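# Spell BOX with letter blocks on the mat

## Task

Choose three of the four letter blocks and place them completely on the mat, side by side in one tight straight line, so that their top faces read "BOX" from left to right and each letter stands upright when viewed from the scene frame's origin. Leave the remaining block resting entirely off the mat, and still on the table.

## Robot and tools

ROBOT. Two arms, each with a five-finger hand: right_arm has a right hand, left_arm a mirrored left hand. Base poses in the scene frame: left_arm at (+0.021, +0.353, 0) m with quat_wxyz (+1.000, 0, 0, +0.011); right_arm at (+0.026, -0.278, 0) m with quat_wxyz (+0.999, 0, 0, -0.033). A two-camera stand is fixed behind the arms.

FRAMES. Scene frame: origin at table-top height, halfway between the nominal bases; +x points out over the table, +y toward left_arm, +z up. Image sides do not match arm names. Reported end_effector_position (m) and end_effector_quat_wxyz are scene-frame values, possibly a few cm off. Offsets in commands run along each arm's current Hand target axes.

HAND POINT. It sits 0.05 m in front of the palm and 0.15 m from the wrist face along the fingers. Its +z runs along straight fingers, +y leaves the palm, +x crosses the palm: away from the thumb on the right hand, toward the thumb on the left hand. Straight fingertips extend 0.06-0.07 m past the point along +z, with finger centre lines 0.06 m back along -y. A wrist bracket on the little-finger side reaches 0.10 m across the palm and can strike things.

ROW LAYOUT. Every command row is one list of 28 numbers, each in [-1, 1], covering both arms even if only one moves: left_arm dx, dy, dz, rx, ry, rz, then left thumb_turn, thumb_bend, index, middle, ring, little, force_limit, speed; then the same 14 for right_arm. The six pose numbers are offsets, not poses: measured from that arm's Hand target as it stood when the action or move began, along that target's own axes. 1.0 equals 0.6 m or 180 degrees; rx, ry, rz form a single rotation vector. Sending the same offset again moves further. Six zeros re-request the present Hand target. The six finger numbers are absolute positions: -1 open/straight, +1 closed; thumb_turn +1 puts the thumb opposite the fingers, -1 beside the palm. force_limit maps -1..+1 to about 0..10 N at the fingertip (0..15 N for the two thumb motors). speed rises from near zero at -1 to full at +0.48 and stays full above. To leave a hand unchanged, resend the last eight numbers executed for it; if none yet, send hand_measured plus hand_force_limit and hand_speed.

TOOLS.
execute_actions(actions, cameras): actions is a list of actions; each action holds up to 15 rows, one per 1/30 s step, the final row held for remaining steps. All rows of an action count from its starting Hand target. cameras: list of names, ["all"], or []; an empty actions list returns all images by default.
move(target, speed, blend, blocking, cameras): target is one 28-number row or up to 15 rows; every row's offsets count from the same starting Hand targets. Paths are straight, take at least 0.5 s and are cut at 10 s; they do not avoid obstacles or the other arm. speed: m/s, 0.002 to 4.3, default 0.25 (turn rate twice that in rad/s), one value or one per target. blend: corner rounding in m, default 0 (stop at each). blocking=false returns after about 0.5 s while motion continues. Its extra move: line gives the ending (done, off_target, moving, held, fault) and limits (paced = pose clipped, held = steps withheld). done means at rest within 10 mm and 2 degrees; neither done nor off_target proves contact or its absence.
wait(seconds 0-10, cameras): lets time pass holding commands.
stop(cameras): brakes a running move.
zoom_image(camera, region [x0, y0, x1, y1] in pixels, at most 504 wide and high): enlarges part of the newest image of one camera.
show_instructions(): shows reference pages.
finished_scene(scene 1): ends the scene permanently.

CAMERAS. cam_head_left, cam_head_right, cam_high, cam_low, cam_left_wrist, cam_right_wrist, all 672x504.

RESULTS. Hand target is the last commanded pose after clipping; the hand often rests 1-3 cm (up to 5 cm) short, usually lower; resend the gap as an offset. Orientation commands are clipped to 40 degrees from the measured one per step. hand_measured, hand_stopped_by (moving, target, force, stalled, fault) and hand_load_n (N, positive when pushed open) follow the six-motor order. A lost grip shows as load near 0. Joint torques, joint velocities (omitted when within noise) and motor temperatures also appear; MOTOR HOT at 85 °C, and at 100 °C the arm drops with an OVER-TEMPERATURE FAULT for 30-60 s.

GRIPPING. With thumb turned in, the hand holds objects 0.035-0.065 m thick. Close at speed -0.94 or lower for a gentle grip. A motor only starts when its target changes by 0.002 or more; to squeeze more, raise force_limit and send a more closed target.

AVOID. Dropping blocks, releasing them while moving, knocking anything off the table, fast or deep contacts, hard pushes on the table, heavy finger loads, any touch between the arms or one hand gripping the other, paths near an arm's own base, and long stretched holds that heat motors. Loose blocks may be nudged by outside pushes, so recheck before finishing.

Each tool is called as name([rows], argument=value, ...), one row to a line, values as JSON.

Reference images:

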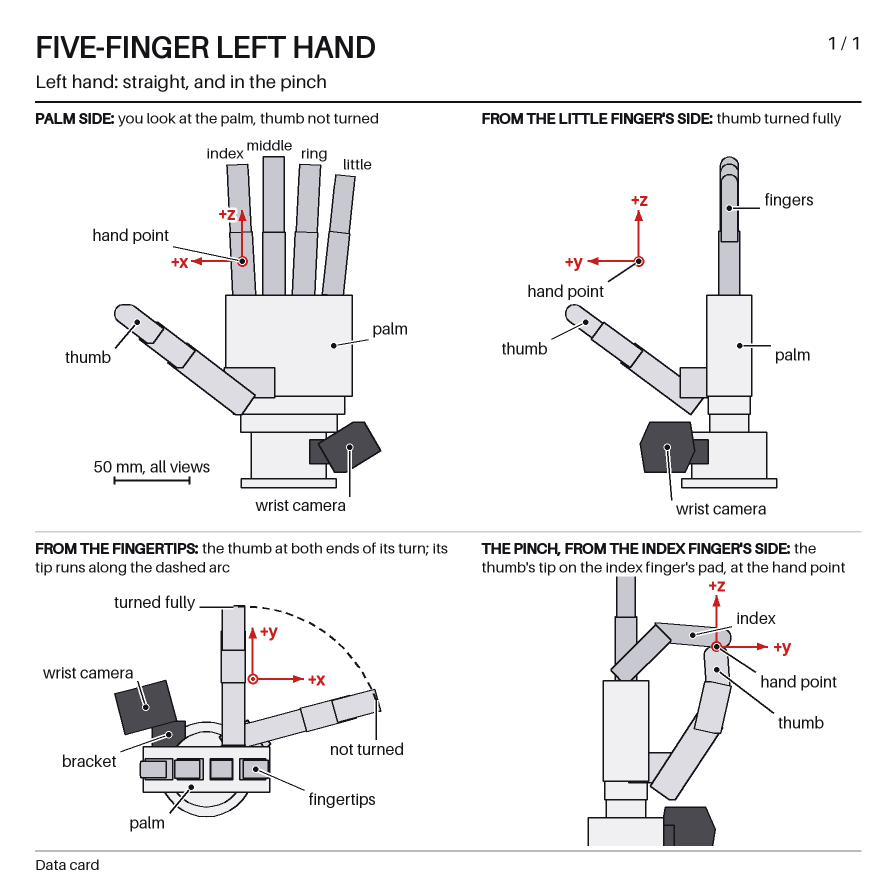

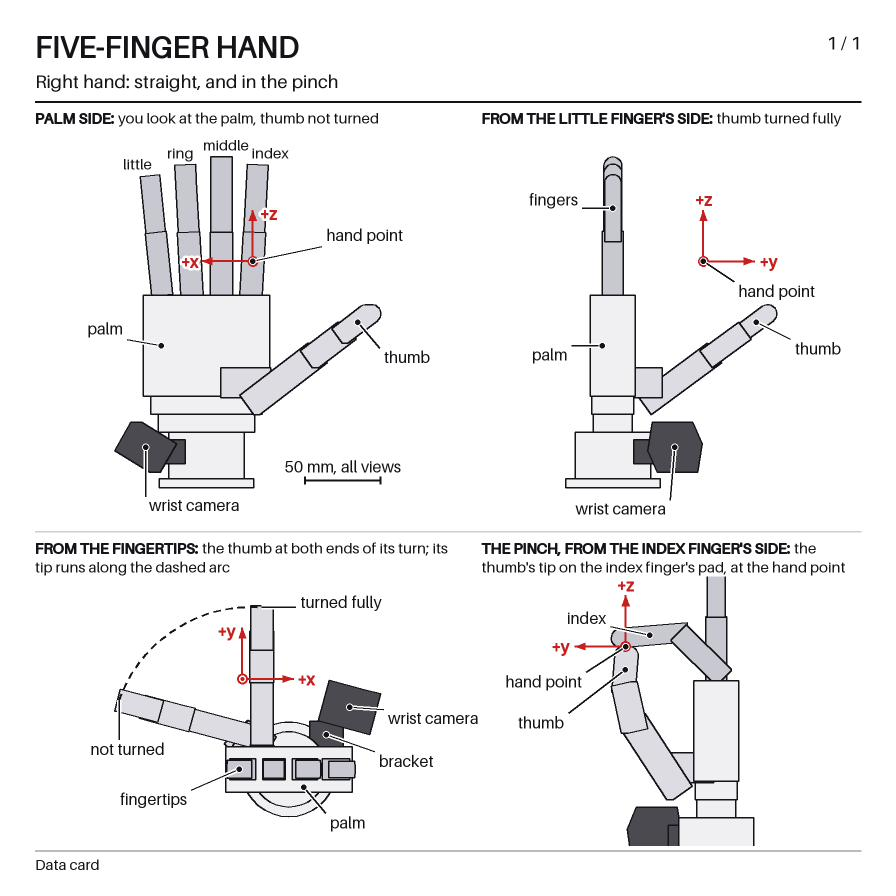

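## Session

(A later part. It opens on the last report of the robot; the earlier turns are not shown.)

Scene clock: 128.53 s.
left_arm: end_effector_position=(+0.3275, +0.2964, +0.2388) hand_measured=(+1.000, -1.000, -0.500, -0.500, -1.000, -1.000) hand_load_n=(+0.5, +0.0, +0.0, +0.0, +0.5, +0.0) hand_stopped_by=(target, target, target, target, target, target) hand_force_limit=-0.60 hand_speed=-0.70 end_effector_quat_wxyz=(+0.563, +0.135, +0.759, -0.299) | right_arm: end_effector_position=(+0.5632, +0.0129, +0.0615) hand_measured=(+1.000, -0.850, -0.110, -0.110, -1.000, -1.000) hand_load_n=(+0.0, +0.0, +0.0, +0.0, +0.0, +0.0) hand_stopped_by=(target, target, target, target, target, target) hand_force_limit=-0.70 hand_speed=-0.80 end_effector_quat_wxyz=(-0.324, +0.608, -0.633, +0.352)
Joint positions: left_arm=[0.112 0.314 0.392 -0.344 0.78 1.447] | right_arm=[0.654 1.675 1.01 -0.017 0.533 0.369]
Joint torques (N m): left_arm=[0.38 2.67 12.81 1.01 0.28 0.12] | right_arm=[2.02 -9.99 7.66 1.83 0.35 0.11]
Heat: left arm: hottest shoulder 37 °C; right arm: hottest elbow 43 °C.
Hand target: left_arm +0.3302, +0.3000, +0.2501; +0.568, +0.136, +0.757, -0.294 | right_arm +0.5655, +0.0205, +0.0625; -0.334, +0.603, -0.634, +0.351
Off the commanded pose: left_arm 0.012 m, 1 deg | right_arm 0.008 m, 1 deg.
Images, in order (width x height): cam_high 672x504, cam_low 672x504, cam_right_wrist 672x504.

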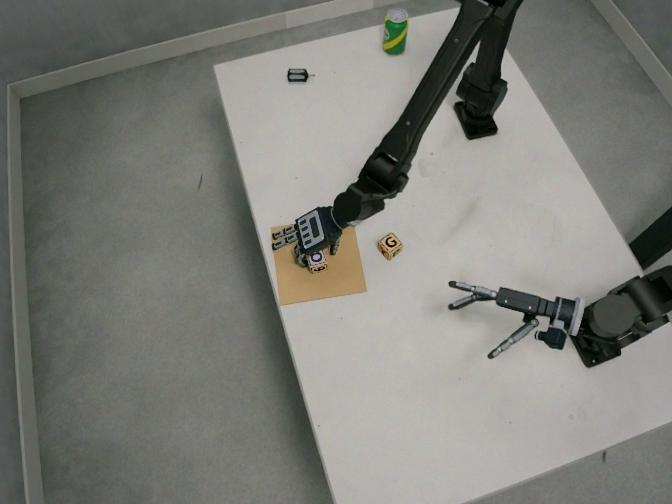

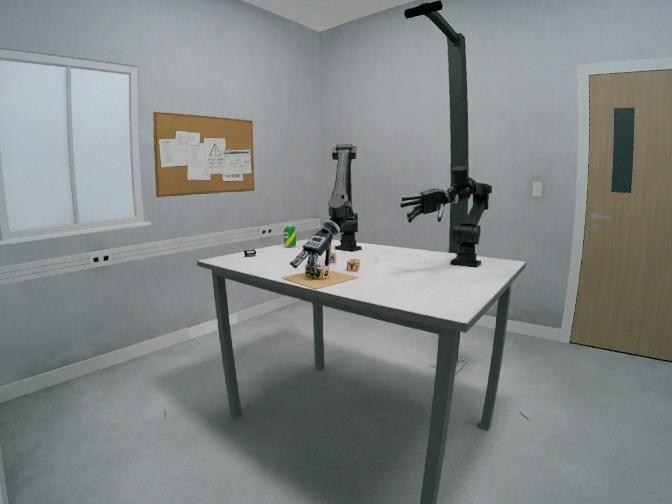

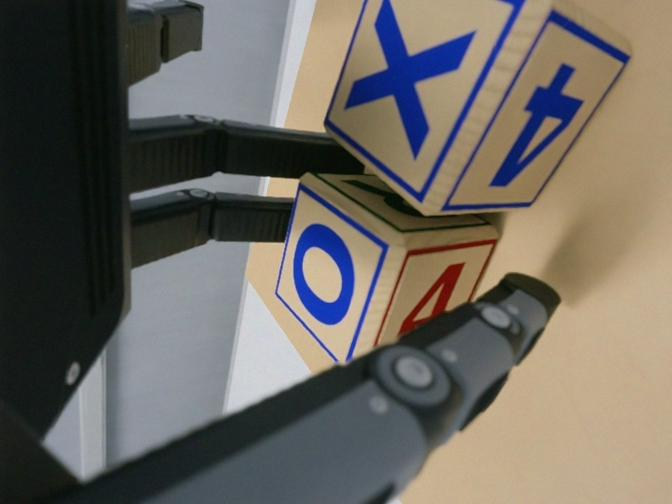

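execute_actions([
  [[0,0,0,0,0,0,1,-1,-0.5,-0.5,-1,-1,-0.6,-0.7,0,0,0,0,0,0,1,-0.85,-0.06,-0.06,-1,-1,-0.7,-0.8]],
  [[0,0,0,0,0,0,1,-1,-0.5,-0.5,-1,-1,-0.6,-0.7,0,0,0,0,0,0,1,-0.85,-0.06,-0.06,-1,-1,-0.7,-0.8]],
], cameras=["cam_right_wrist", "cam_high", "cam_low"])

zoom_image(camera="cam_high", region=[290, 220, 350, 280])

zoom_image(camera="cam_right_wrist", region=[240, 0, 672, 400])

Scene clock: 131.07 s.
left_arm: end_effector_position=(+0.3275, +0.2964, +0.2388) hand_measured=(+1.000, -1.000, -0.500, -0.500, -1.000, -1.000) hand_load_n=(+0.0, +0.0, +0.0, +0.0, +0.0, +0.0) hand_stopped_by=(target, target, target, target, target, target) hand_force_limit=-0.60 hand_speed=-0.70 end_effector_quat_wxyz=(+0.563, +0.135, +0.759, -0.299) | right_arm: end_effector_position=(+0.5632, +0.0129, +0.0615) hand_measured=(+1.000, -0.850, -0.060, -0.060, -1.000, -1.000) hand_load_n=(+0.0, -0.5, +0.0, +0.0, +0.0, +0.0) hand_stopped_by=(target, target, target, target, target, target) hand_force_limit=-0.70 hand_speed=-0.80 end_effector_quat_wxyz=(-0.324, +0.608, -0.633, +0.352)
Joint positions: left_arm=[0.112 0.314 0.392 -0.344 0.78 1.447] | right_arm=[0.654 1.675 1.01 -0.017 0.533 0.369]
Joint torques (N m): left_arm=[0.44 2.73 12.83 0.99 0.29 0.12] | right_arm=[0.97 -10.11 7.71 1.89 0.32 0.06]
Heat: left arm: hottest shoulder 37 °C; right arm: hottest elbow 42 °C.
Hand target: left_arm +0.3302, +0.3000, +0.2501; +0.568, +0.136, +0.757, -0.294 | right_arm +0.5655, +0.0205, +0.0625; -0.334, +0.603, -0.634, +0.351
Off the commanded pose: left_arm 0.012 m, 1 deg | right_arm 0.008 m, 1 deg.
Images, in order (width x height): cam_high 672x504, cam_low 672x504, cam_right_wrist 672x504.

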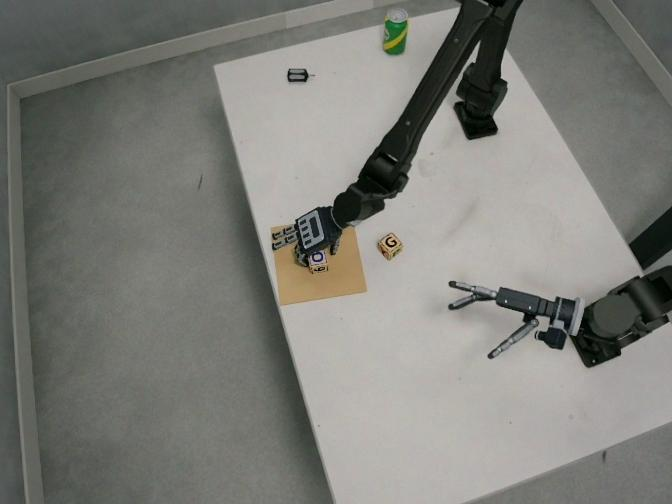

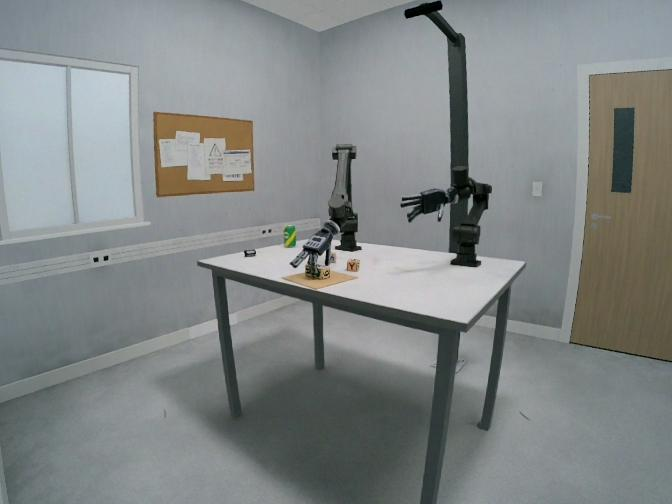

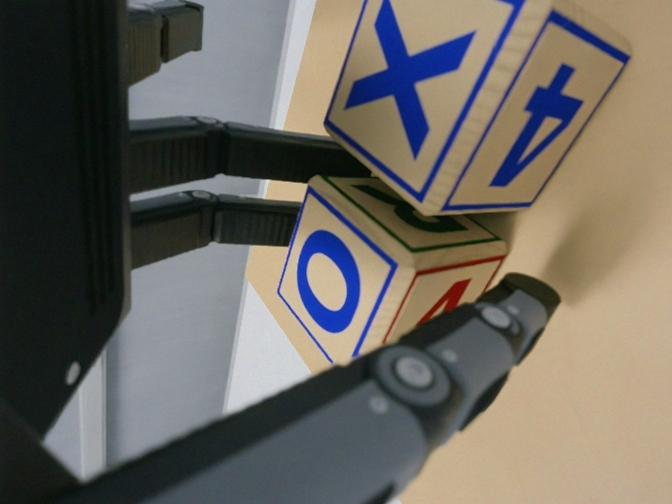

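Scaled by 8.400.

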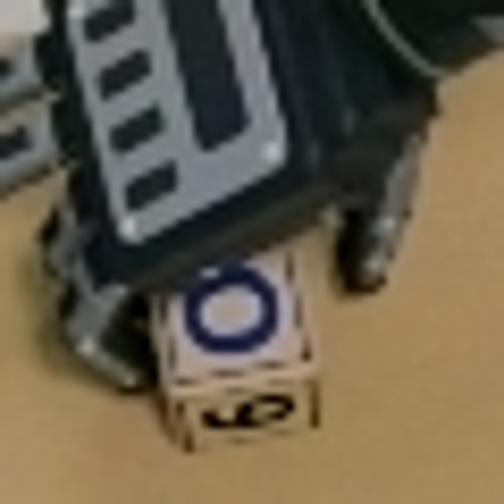

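Scaled by 1.167.

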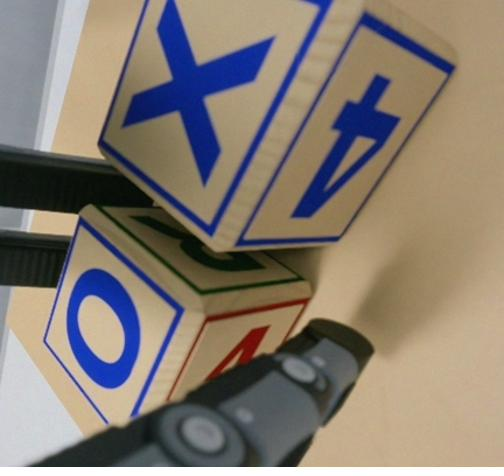

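move([
  [0,0,0,0,0,0,1,-1,-0.5,-0.5,-1,-1,-0.6,-0.7,0,-0.0113,-0.0071,0,0,0,1,-1,-0.5,-0.5,-1,-1,-0.6,-0.6],
  [0,0,0,0,0,0,1,-1,-0.5,-0.5,-1,-1,-0.6,-0.7,0,-0.1413,-0.0883,0,0,0,1,-1,-0.5,-0.5,-1,-1,-0.6,-0.6],
  [0.1552,-0.1653,0.2885,0,0,0,1,-1,-0.5,-0.5,-1,-1,-0.6,-0.7,0.4672,-0.0247,-0.3927,0,0,0,1,-1,-0.5,-0.5,-1,-1,-0.6,-0.6],
], speed=[0.05, 0.15, 0.25], blend=[0, 0.03, 0], cameras=["cam_high", "cam_head_left", "cam_low", "cam_left_wrist"])

Scene clock: 135.50 s.
left_arm: end_effector_position=(+0.3721, +0.1208, +0.1378) hand_measured=(+1.000, -1.000, -0.500, -0.500, -1.000, -1.000) hand_load_n=(+0.0, +0.0, +0.0, +0.0, +0.0, -0.5) hand_stopped_by=(target, target, target, target, target, target) hand_force_limit=-0.60 hand_speed=-0.70 end_effector_quat_wxyz=(+0.554, +0.140, +0.772, -0.279) | right_arm: end_effector_position=(+0.3625, -0.2465, +0.2004) hand_measured=(+1.000, -1.000, -0.500, -0.500, -1.000, -1.000) hand_load_n=(+0.0, +0.0, +0.0, +0.0, +0.0, +0.0) hand_stopped_by=(target, target, target, target, target, target) hand_force_limit=-0.60 hand_speed=-0.60 end_effector_quat_wxyz=(-0.338, +0.601, -0.635, +0.350)
Joint positions: left_arm=[-0.762 1.001 0.318 0.449 -0.091 1.262] | right_arm=[0.099 0.636 0.59 -0.511 0.065 0.051]
Joint torques (N m): left_arm=[-1.38 -3.02 12.04 2.24 -0.14 -0.02] | right_arm=[-0.44 1.03 9.5 1.07 -0.14 -0.14]
Heat: left arm: hottest shoulder 37 °C; right arm: hottest elbow 42 °C.
Hand target: left_arm +0.3821, +0.1059, +0.1599; +0.568, +0.136, +0.757, -0.294 | right_arm +0.3599, -0.2499, +0.2001; -0.334, +0.603, -0.634, +0.351
Off the commanded pose: left_arm 0.028 m, 3 deg | right_arm 0.004 m, 1 deg.
move: off_target (left_arm)
Images, in order (width x height): cam_head_left 672x504, cam_high 672x504, cam_low 672x504, cam_left_wrist 672x504.

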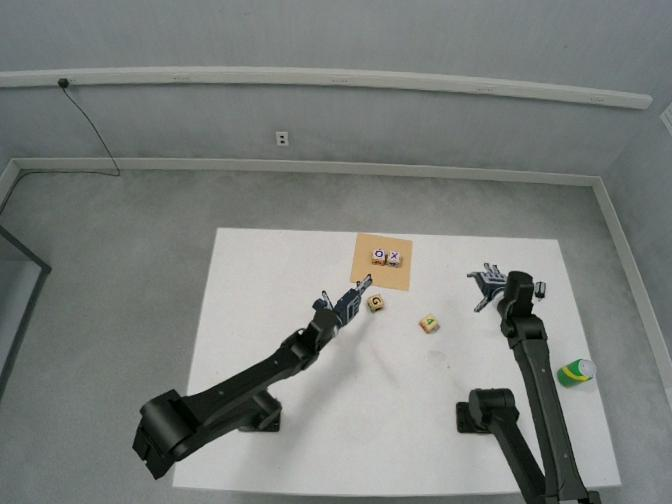

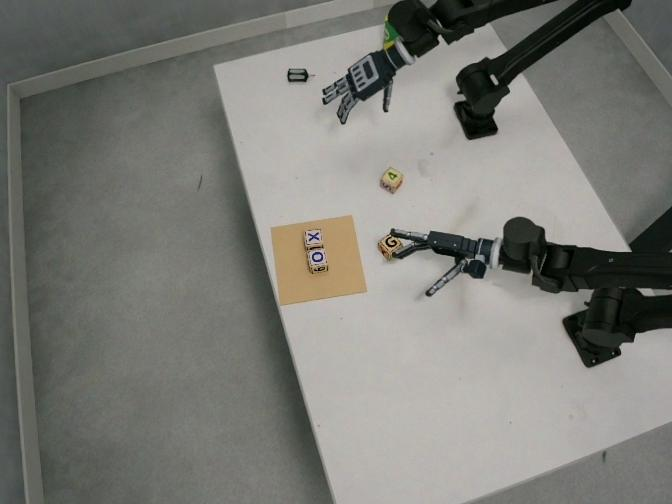

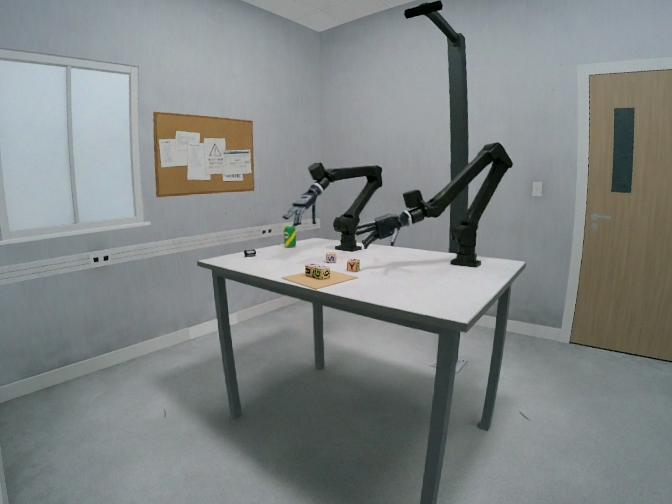

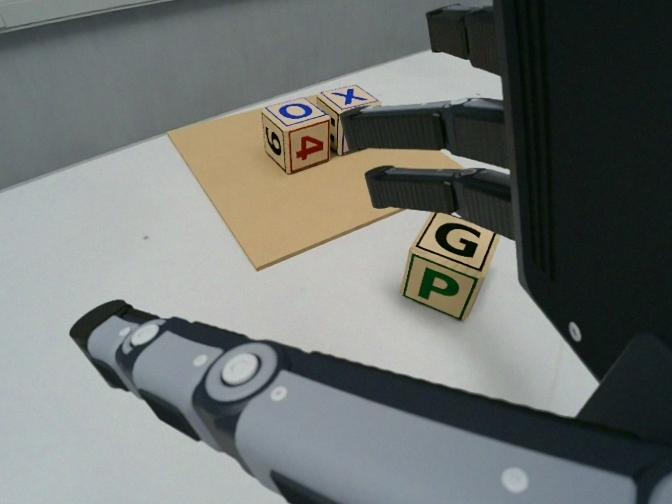

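zoom_image(camera="cam_high", region=[290, 215, 350, 275])

zoom_image(camera="cam_head_left", region=[340, 225, 430, 315])

zoom_image(camera="cam_low", region=[280, 240, 370, 300])

zoom_image(camera="cam_high", region=[365, 210, 485, 310])

Scaled by 8.400.

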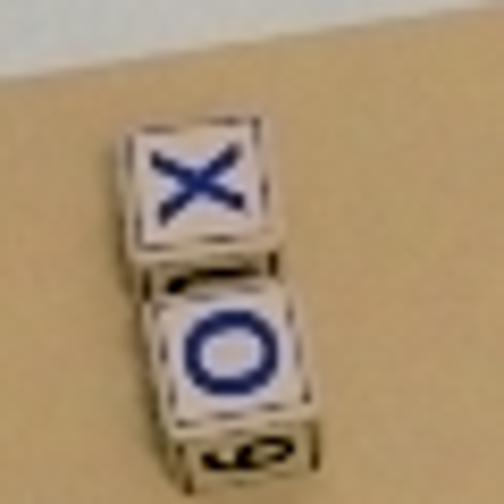

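Scaled by 5.600.

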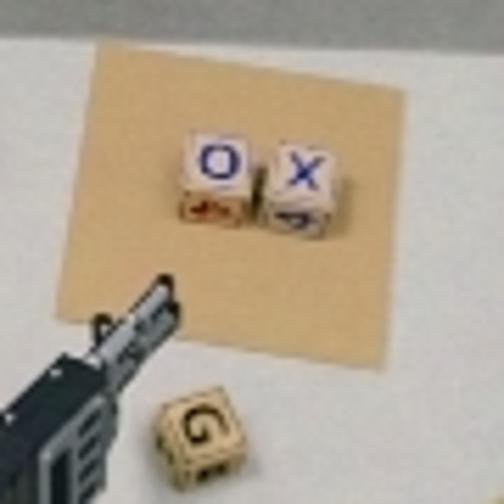

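Scaled by 5.600.

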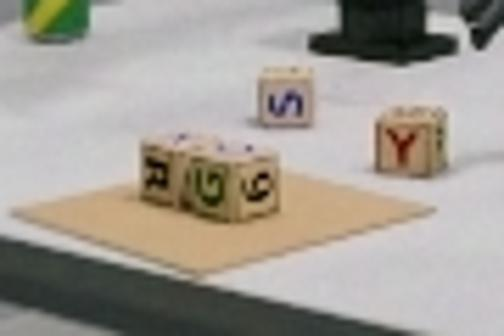

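Scaled by 4.200.

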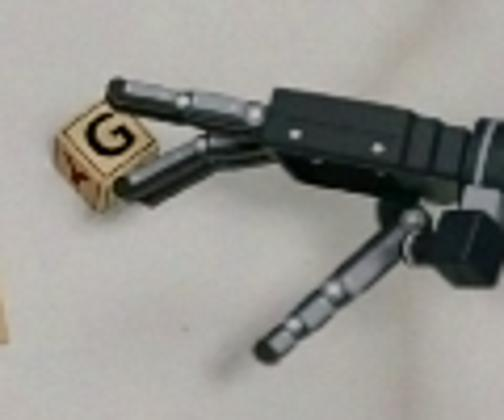

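move(target=[0.0887,-0.0974,0.1088,0,0,0,1,-1,-0.5,-0.5,-1,-1,-0.6,-0.7,0,0,0,0,0,0,1,-1,-0.5,-0.5,-1,-1,-0.6,-0.6], speed=0.2, cameras=["cam_high", "cam_low", "cam_left_wrist"])

zoom_image(camera="cam_high", region=[365, 200, 465, 300])

zoom_image(camera="cam_low", region=[300, 210, 400, 290])

Scene clock: 138.53 s.
left_arm: end_effector_position=(+0.3754, +0.0319, +0.0977) hand_measured=(+1.000, -1.000, -0.500, -0.500, -1.000, -1.000) hand_load_n=(+0.0, +0.0, +0.0, +0.0, +0.0, +0.0) hand_stopped_by=(target, target, target, target, target, target) hand_force_limit=-0.60 hand_speed=-0.70 end_effector_quat_wxyz=(+0.556, +0.143, +0.770, -0.278) | right_arm: end_effector_position=(+0.3625, -0.2465, +0.2004) hand_measured=(+1.000, -1.000, -0.500, -0.500, -1.000, -1.000) hand_load_n=(+0.0, +0.0, +0.0, +0.0, +0.0, +0.0) hand_stopped_by=(target, target, target, target, target, target) hand_force_limit=-0.60 hand_speed=-0.60 end_effector_quat_wxyz=(-0.338, +0.601, -0.634, +0.350)
Joint positions: left_arm=[-0.968 1.382 0.432 0.71 -0.291 1.222] | right_arm=[0.099 0.636 0.59 -0.511 0.065 0.051]
Joint torques (N m): left_arm=[-1.14 -6.83 10.22 2.24 -0.2 -0.01] | right_arm=[-0.44 0.79 9.43 0.91 -0.13 -0.09]
Heat: left arm: hottest shoulder 37 °C; right arm: hottest elbow 42 °C.
Hand target: left_arm +0.3846, +0.0139, +0.1149; +0.568, +0.136, +0.757, -0.294 | right_arm +0.3599, -0.2499, +0.2001; -0.334, +0.603, -0.634, +0.351
Off the commanded pose: left_arm 0.027 m, 3 deg | right_arm 0.004 m, 1 deg.
move: off_target (left_arm)
Images, in order (width x height): cam_high 672x504, cam_low 672x504, cam_left_wrist 672x504.

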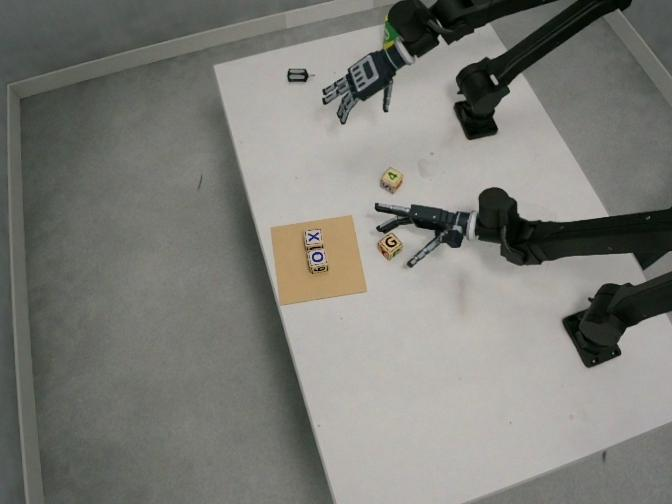

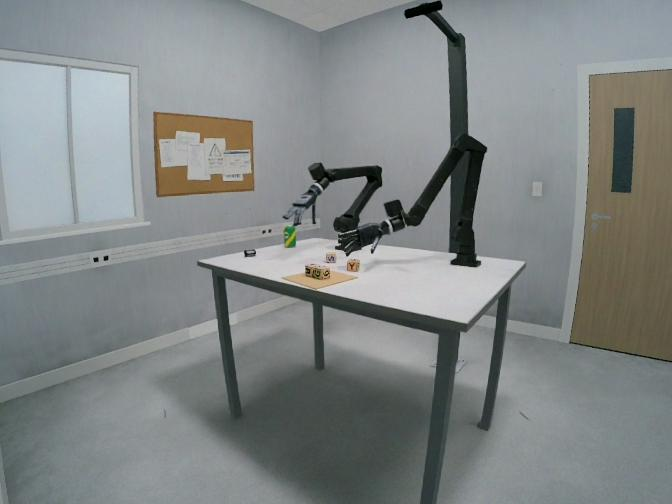

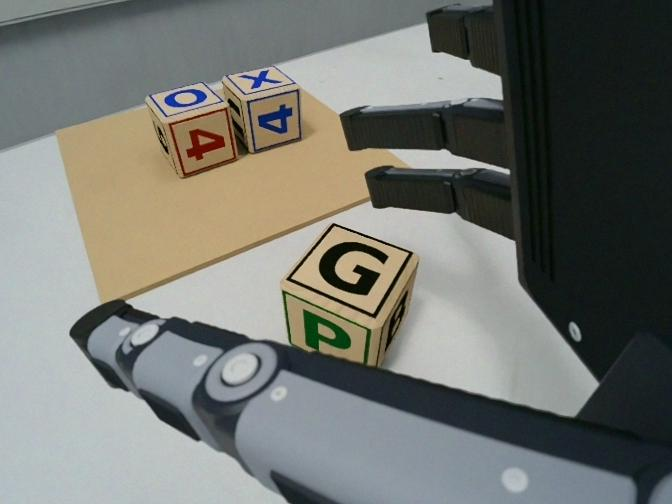

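Scaled by 5.040.

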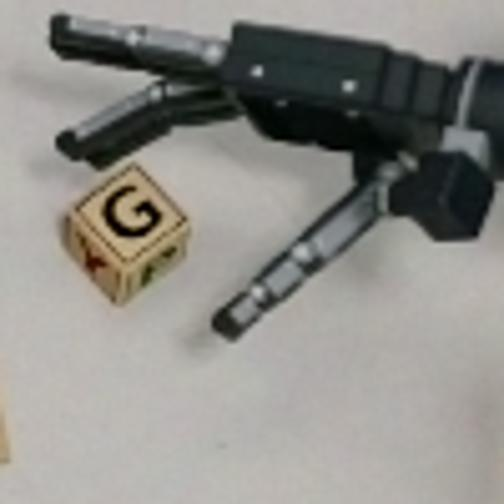

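Scaled by 5.040.

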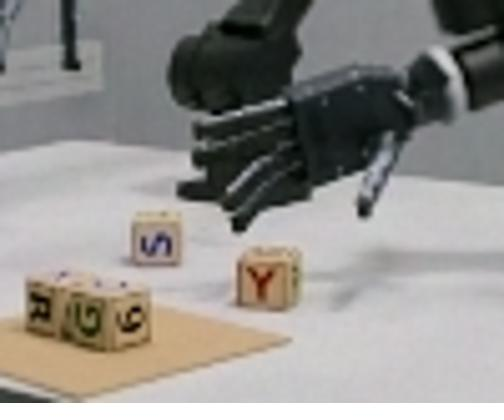

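execute_actions(actions=[], cameras=["cam_head_left", "cam_head_right", "cam_left_wrist"])

zoom_image(camera="cam_head_left", region=[310, 270, 430, 360])

zoom_image(camera="cam_head_right", region=[250, 270, 370, 360])

Scene clock: 141.07 s.
left_arm: end_effector_position=(+0.3754, +0.0319, +0.0976) hand_measured=(+1.000, -1.000, -0.500, -0.500, -1.000, -1.000) hand_load_n=(+0.0, +0.0, +0.0, +0.0, +0.0, +0.0) hand_stopped_by=(target, target, target, target, target, target) hand_force_limit=-0.60 hand_speed=-0.70 end_effector_quat_wxyz=(+0.556, +0.143, +0.770, -0.278) | right_arm: end_effector_position=(+0.3625, -0.2465, +0.2004) hand_measured=(+1.000, -1.000, -0.500, -0.500, -1.000, -1.000) hand_load_n=(-0.5, +0.0, +0.0, +0.0, +0.0, +0.0) hand_stopped_by=(target, target, target, target, target, target) hand_force_limit=-0.60 hand_speed=-0.60 end_effector_quat_wxyz=(-0.338, +0.601, -0.634, +0.350)
Joint positions: left_arm=[-0.968 1.382 0.432 0.71 -0.291 1.222] | right_arm=[0.099 0.636 0.59 -0.511 0.065 0.051]
Joint velocities: within noise
Joint torques (N m): left_arm=[-1.08 -6.83 10.24 2.22 -0.2 -0.02] | right_arm=[-0.5 0.26 9.48 0.87 -0.2 -0.11]
Motor temperatures (°C): left_arm=[31 37 37 33 27 28] | right_arm=[31 32 43 29 28 28]
Heat: left arm: hottest shoulder 37 °C; right arm: hottest elbow 43 °C.
Hand target: left_arm +0.3846, +0.0139, +0.1149; +0.568, +0.136, +0.757, -0.294 | right_arm +0.3599, -0.2499, +0.2001; -0.334, +0.603, -0.634, +0.351
Off the commanded pose: left_arm 0.027 m, 3 deg | right_arm 0.004 m, 1 deg.
Images, in order (width x height): cam_head_left 672x504, cam_head_right 672x504, cam_left_wrist 672x504.

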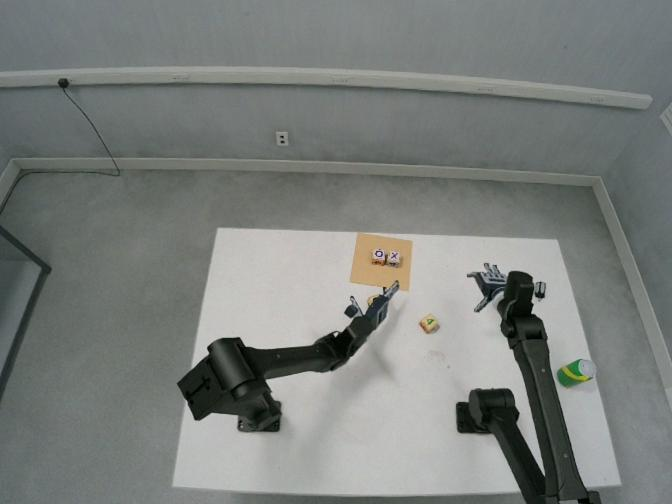

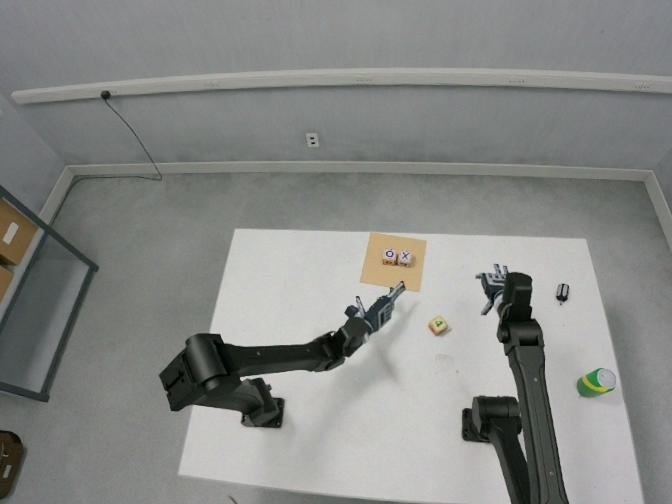

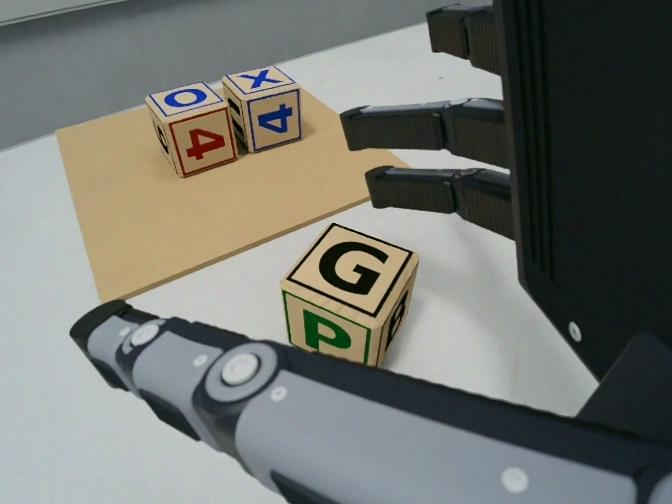

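Scaled by 4.200.

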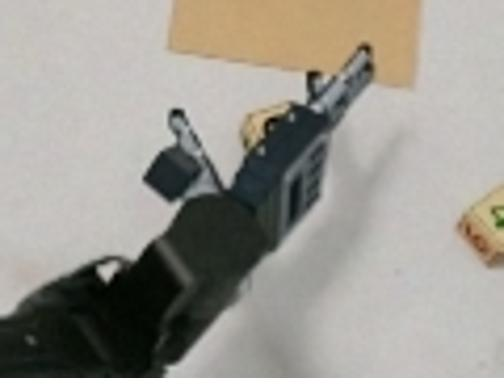

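Scaled by 4.200.

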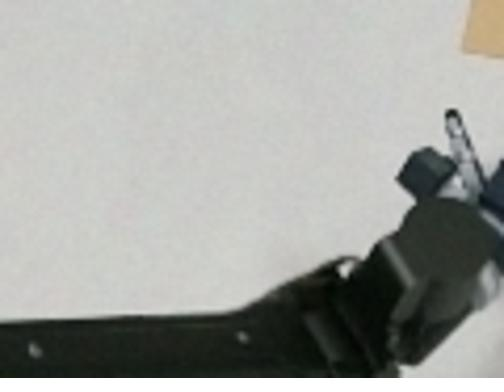

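wait(seconds=0, cameras=["cam_high", "cam_head_left"])

zoom_image(camera="cam_high", region=[370, 220, 420, 270])

zoom_image(camera="cam_head_left", region=[340, 270, 400, 330])

Scene clock: 141.57 s.
left_arm: end_effector_position=(+0.3754, +0.0319, +0.0976) hand_measured=(+1.000, -1.000, -0.500, -0.500, -1.000, -1.000) hand_load_n=(+0.0, +0.0, +0.0, +0.0, +0.0, +0.0) hand_stopped_by=(target, target, target, target, target, target) hand_force_limit=-0.60 hand_speed=-0.70 end_effector_quat_wxyz=(+0.556, +0.143, +0.770, -0.278) | right_arm: end_effector_position=(+0.3625, -0.2465, +0.2004) hand_measured=(+1.000, -1.000, -0.500, -0.500, -1.000, -1.000) hand_load_n=(+0.0, +0.0, +0.0, +0.0, +0.0, +0.0) hand_stopped_by=(target, target, target, target, target, target) hand_force_limit=-0.60 hand_speed=-0.60 end_effector_quat_wxyz=(-0.338, +0.601, -0.634, +0.350)
Joint positions: left_arm=[-0.968 1.382 0.432 0.71 -0.291 1.222] | right_arm=[0.099 0.636 0.59 -0.511 0.065 0.051]
Joint torques (N m): left_arm=[-1.08 -6.83 10.24 2.22 -0.19 -0.01] | right_arm=[-0.26 0.85 9.63 0.84 -0.15 -0.12]
Heat: left arm: hottest shoulder 37 °C; right arm: hottest elbow 43 °C.
Hand target: left_arm +0.3846, +0.0139, +0.1149; +0.568, +0.136, +0.757, -0.294 | right_arm +0.3599, -0.2499, +0.2001; -0.334, +0.603, -0.634, +0.351
Off the commanded pose: left_arm 0.027 m, 3 deg | right_arm 0.004 m, 1 deg.
Images, in order (width x height): cam_head_left 672x504, cam_high 672x504.

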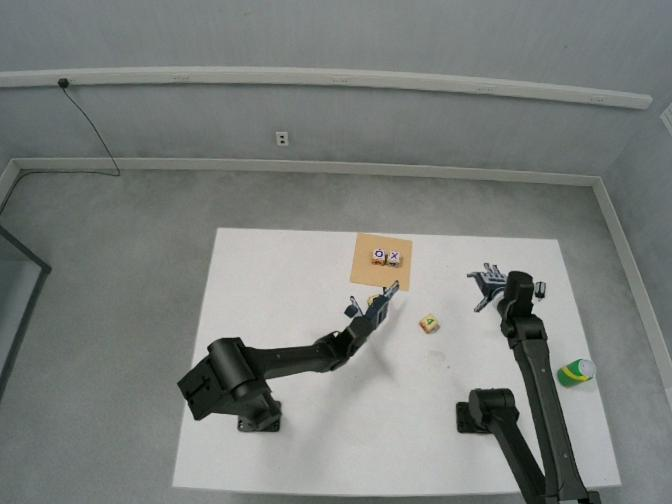

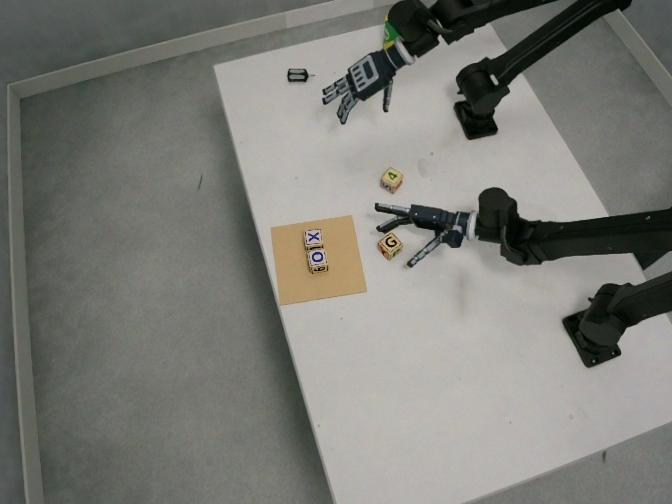

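Scaled by 10.080.

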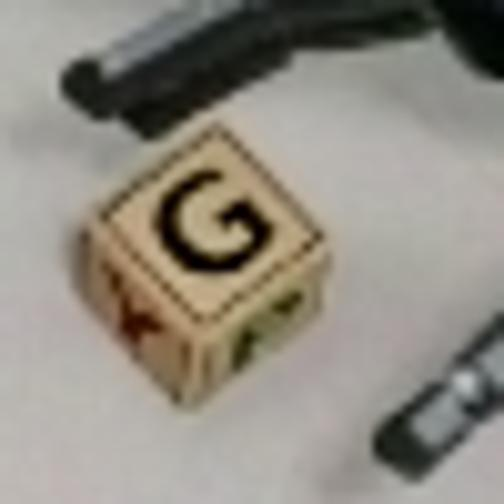

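Scaled by 8.400.

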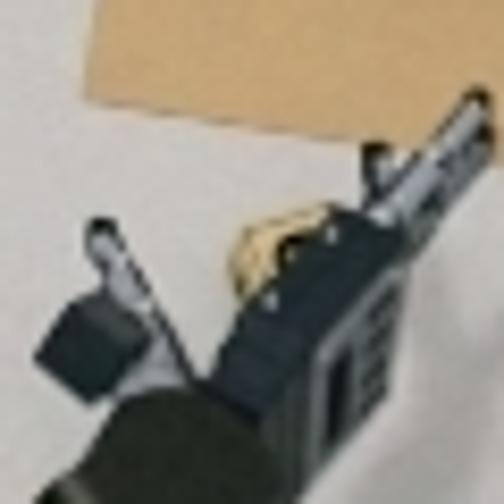

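move(target=[0.027,-0.0424,0.0188,0,0,0,1,-1,-0.5,-0.5,-1,-1,-0.6,-0.7,0,0,0,0,0,0,1,-1,-0.5,-0.5,-1,-1,-0.6,-0.6], speed=0.15, cameras=["cam_high", "cam_head_left", "cam_low", "cam_left_wrist"])

zoom_image(camera="cam_high", region=[365, 200, 465, 300])

zoom_image(camera="cam_head_left", region=[340, 270, 400, 330])

zoom_image(camera="cam_low", region=[300, 210, 400, 290])

Scene clock: 143.90 s.
left_arm: end_effector_position=(+0.3677, +0.0040, +0.0899) hand_measured=(+1.000, -1.000, -0.500, -0.500, -1.000, -1.000) hand_load_n=(+0.0, +0.0, +0.0, +0.0, +0.0, +0.0) hand_stopped_by=(target, target, target, target, target, target) hand_force_limit=-0.60 hand_speed=-0.70 end_effector_quat_wxyz=(+0.558, +0.144, +0.769, -0.276) | right_arm: end_effector_position=(+0.3625, -0.2465, +0.2004) hand_measured=(+1.000, -1.000, -0.500, -0.500, -1.000, -1.000) hand_load_n=(+0.0, +0.0, -0.5, -0.5, +0.0, +0.0) hand_stopped_by=(target, target, target, target, target, target) hand_force_limit=-0.60 hand_speed=-0.60 end_effector_quat_wxyz=(-0.338, +0.601, -0.634, +0.350)
Joint positions: left_arm=[-1.038 1.46 0.475 0.743 -0.361 1.209] | right_arm=[0.099 0.636 0.59 -0.511 0.065 0.051]
Joint torques (N m): left_arm=[-1.26 -7.71 9.89 2.22 -0.21 -0.03] | right_arm=[0.21 1.32 9.51 0.79 -0.12 -0.09]
Heat: left arm: hottest shoulder 37 °C; right arm: hottest elbow 43 °C.
Hand target: left_arm +0.3746, -0.0151, +0.1052; +0.568, +0.136, +0.756, -0.294 | right_arm +0.3599, -0.2499, +0.2001; -0.334, +0.603, -0.634, +0.351
Off the commanded pose: left_arm 0.025 m, 3 deg | right_arm 0.004 m, 1 deg.
move: off_target (left_arm)
Images, in order (width x height): cam_head_left 672x504, cam_high 672x504, cam_low 672x504, cam_left_wrist 672x504.

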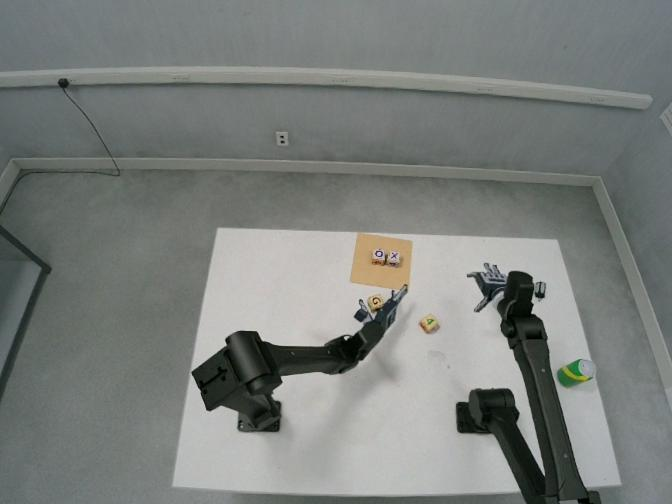

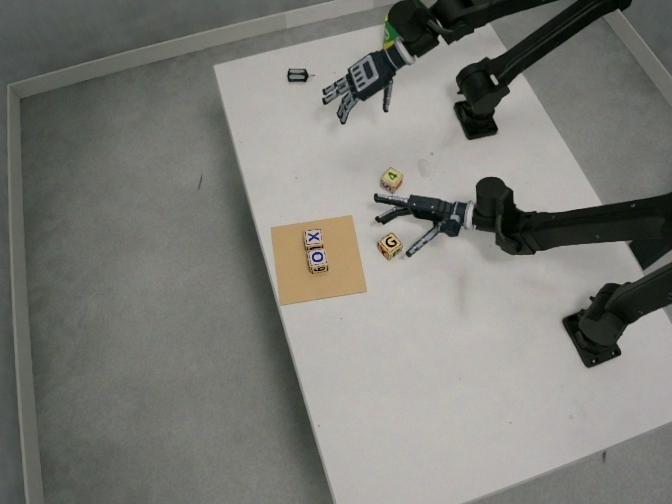

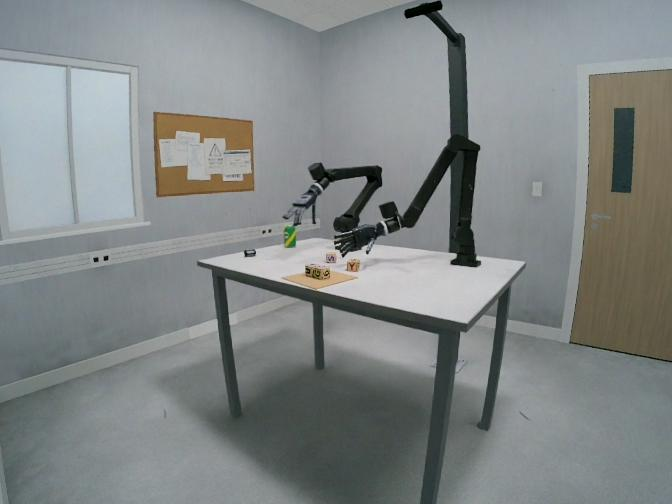

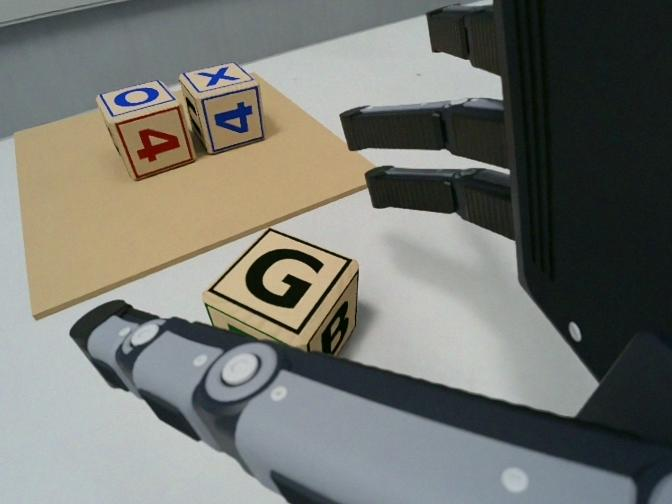

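Scaled by 5.040.

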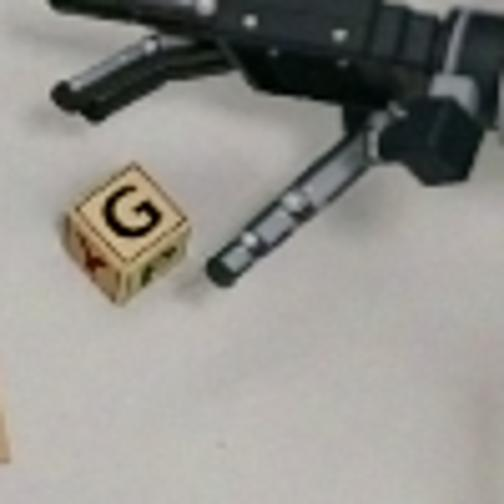

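Scaled by 8.400.

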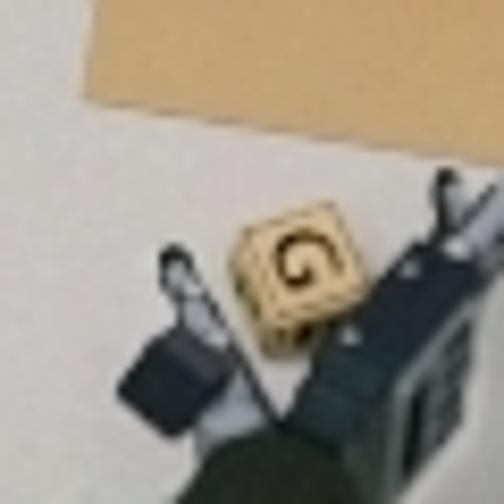

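Scaled by 5.040.

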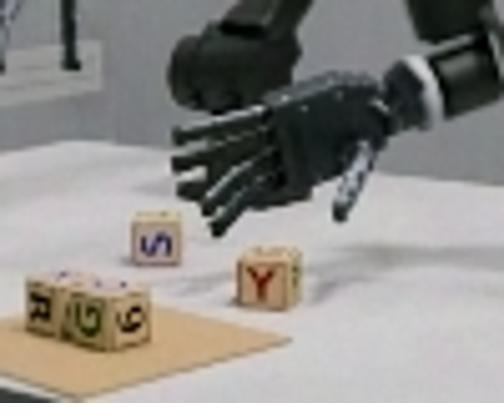

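move(target=[0.0479,0.0108,0.012,0,0,0,1,-1,-0.5,-0.5,-1,-1,-0.6,-0.7,0,0,0,0,0,0,1,-1,-0.5,-0.5,-1,-1,-0.6,-0.6], speed=0.1, cameras=["cam_head_left", "cam_low", "cam_left_wrist"])

zoom_image(camera="cam_head_left", region=[340, 270, 400, 330])

zoom_image(camera="cam_low", region=[300, 210, 400, 290])

Scene clock: 145.73 s.
left_arm: end_effector_position=(+0.3708, -0.0018, +0.0643) hand_measured=(+1.000, -1.000, -0.500, -0.500, -1.000, -1.000) hand_load_n=(+0.0, +0.0, +0.0, +0.0, +0.0, +0.0) hand_stopped_by=(target, target, target, target, target, target) hand_force_limit=-0.60 hand_speed=-0.70 end_effector_quat_wxyz=(+0.560, +0.142, +0.767, -0.278) | right_arm: end_effector_position=(+0.3625, -0.2465, +0.2004) hand_measured=(+1.000, -1.000, -0.500, -0.500, -1.000, -1.000) hand_load_n=(+0.0, +0.0, +0.0, -0.5, +0.0, +0.0) hand_stopped_by=(target, target, target, target, target, target) hand_force_limit=-0.60 hand_speed=-0.60 end_effector_quat_wxyz=(-0.338, +0.601, -0.634, +0.350)
Joint positions: left_arm=[-1.04 1.574 0.475 0.864 -0.365 1.207] | right_arm=[0.099 0.636 0.59 -0.511 0.065 0.051]
Joint torques (N m): left_arm=[-1.38 -8.64 8.02 2.19 -0.21 -0.02] | right_arm=[-0.26 0.73 9.65 0.88 -0.12 -0.08]
Heat: left arm: hottest shoulder 37 °C; right arm: hottest elbow 43 °C.
Hand target: left_arm +0.3745, -0.0181, +0.0749; +0.568, +0.136, +0.756, -0.294 | right_arm +0.3599, -0.2499, +0.2001; -0.334, +0.603, -0.634, +0.351
Off the commanded pose: left_arm 0.020 m, 2 deg | right_arm 0.004 m, 1 deg.
move: off_target (left_arm)
Images, in order (width x height): cam_head_left 672x504, cam_low 672x504, cam_left_wrist 672x504.

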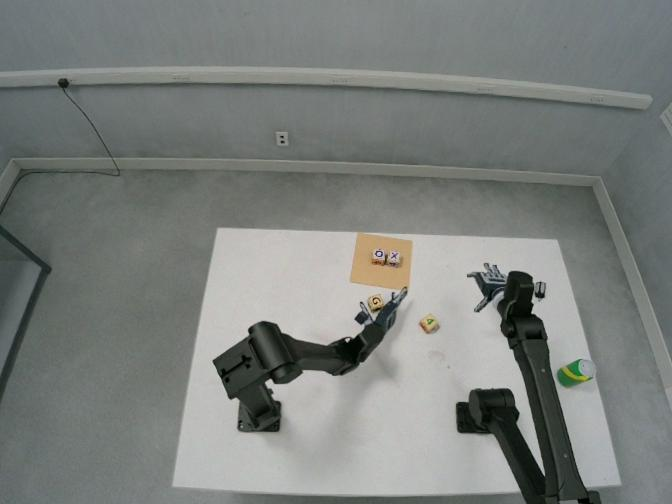

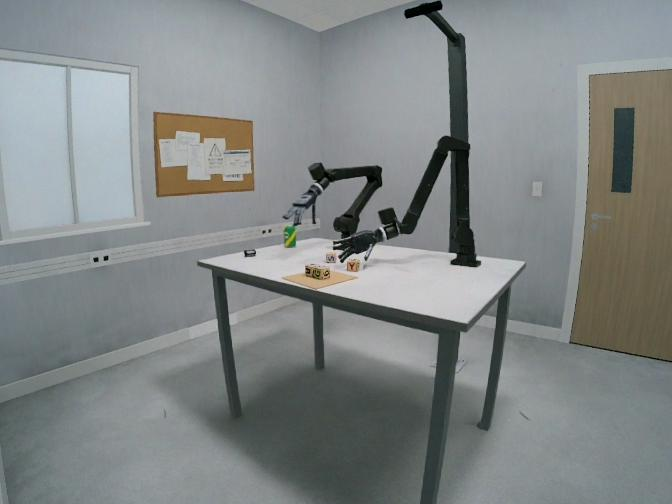

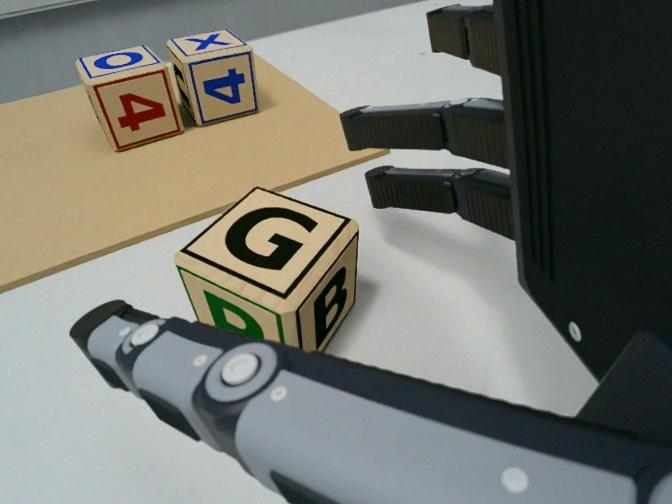

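Scaled by 8.400.

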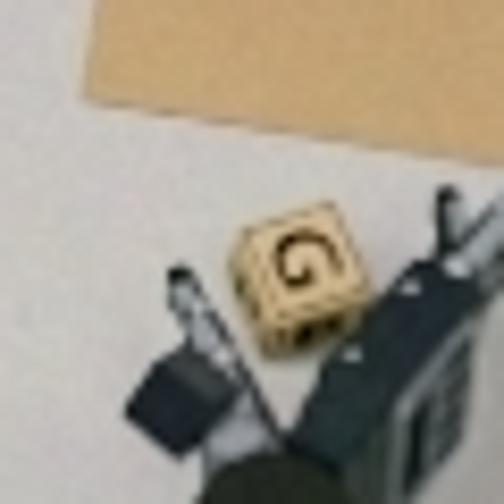

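Scaled by 5.040.

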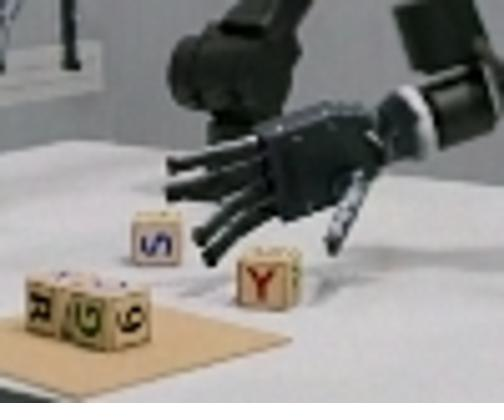

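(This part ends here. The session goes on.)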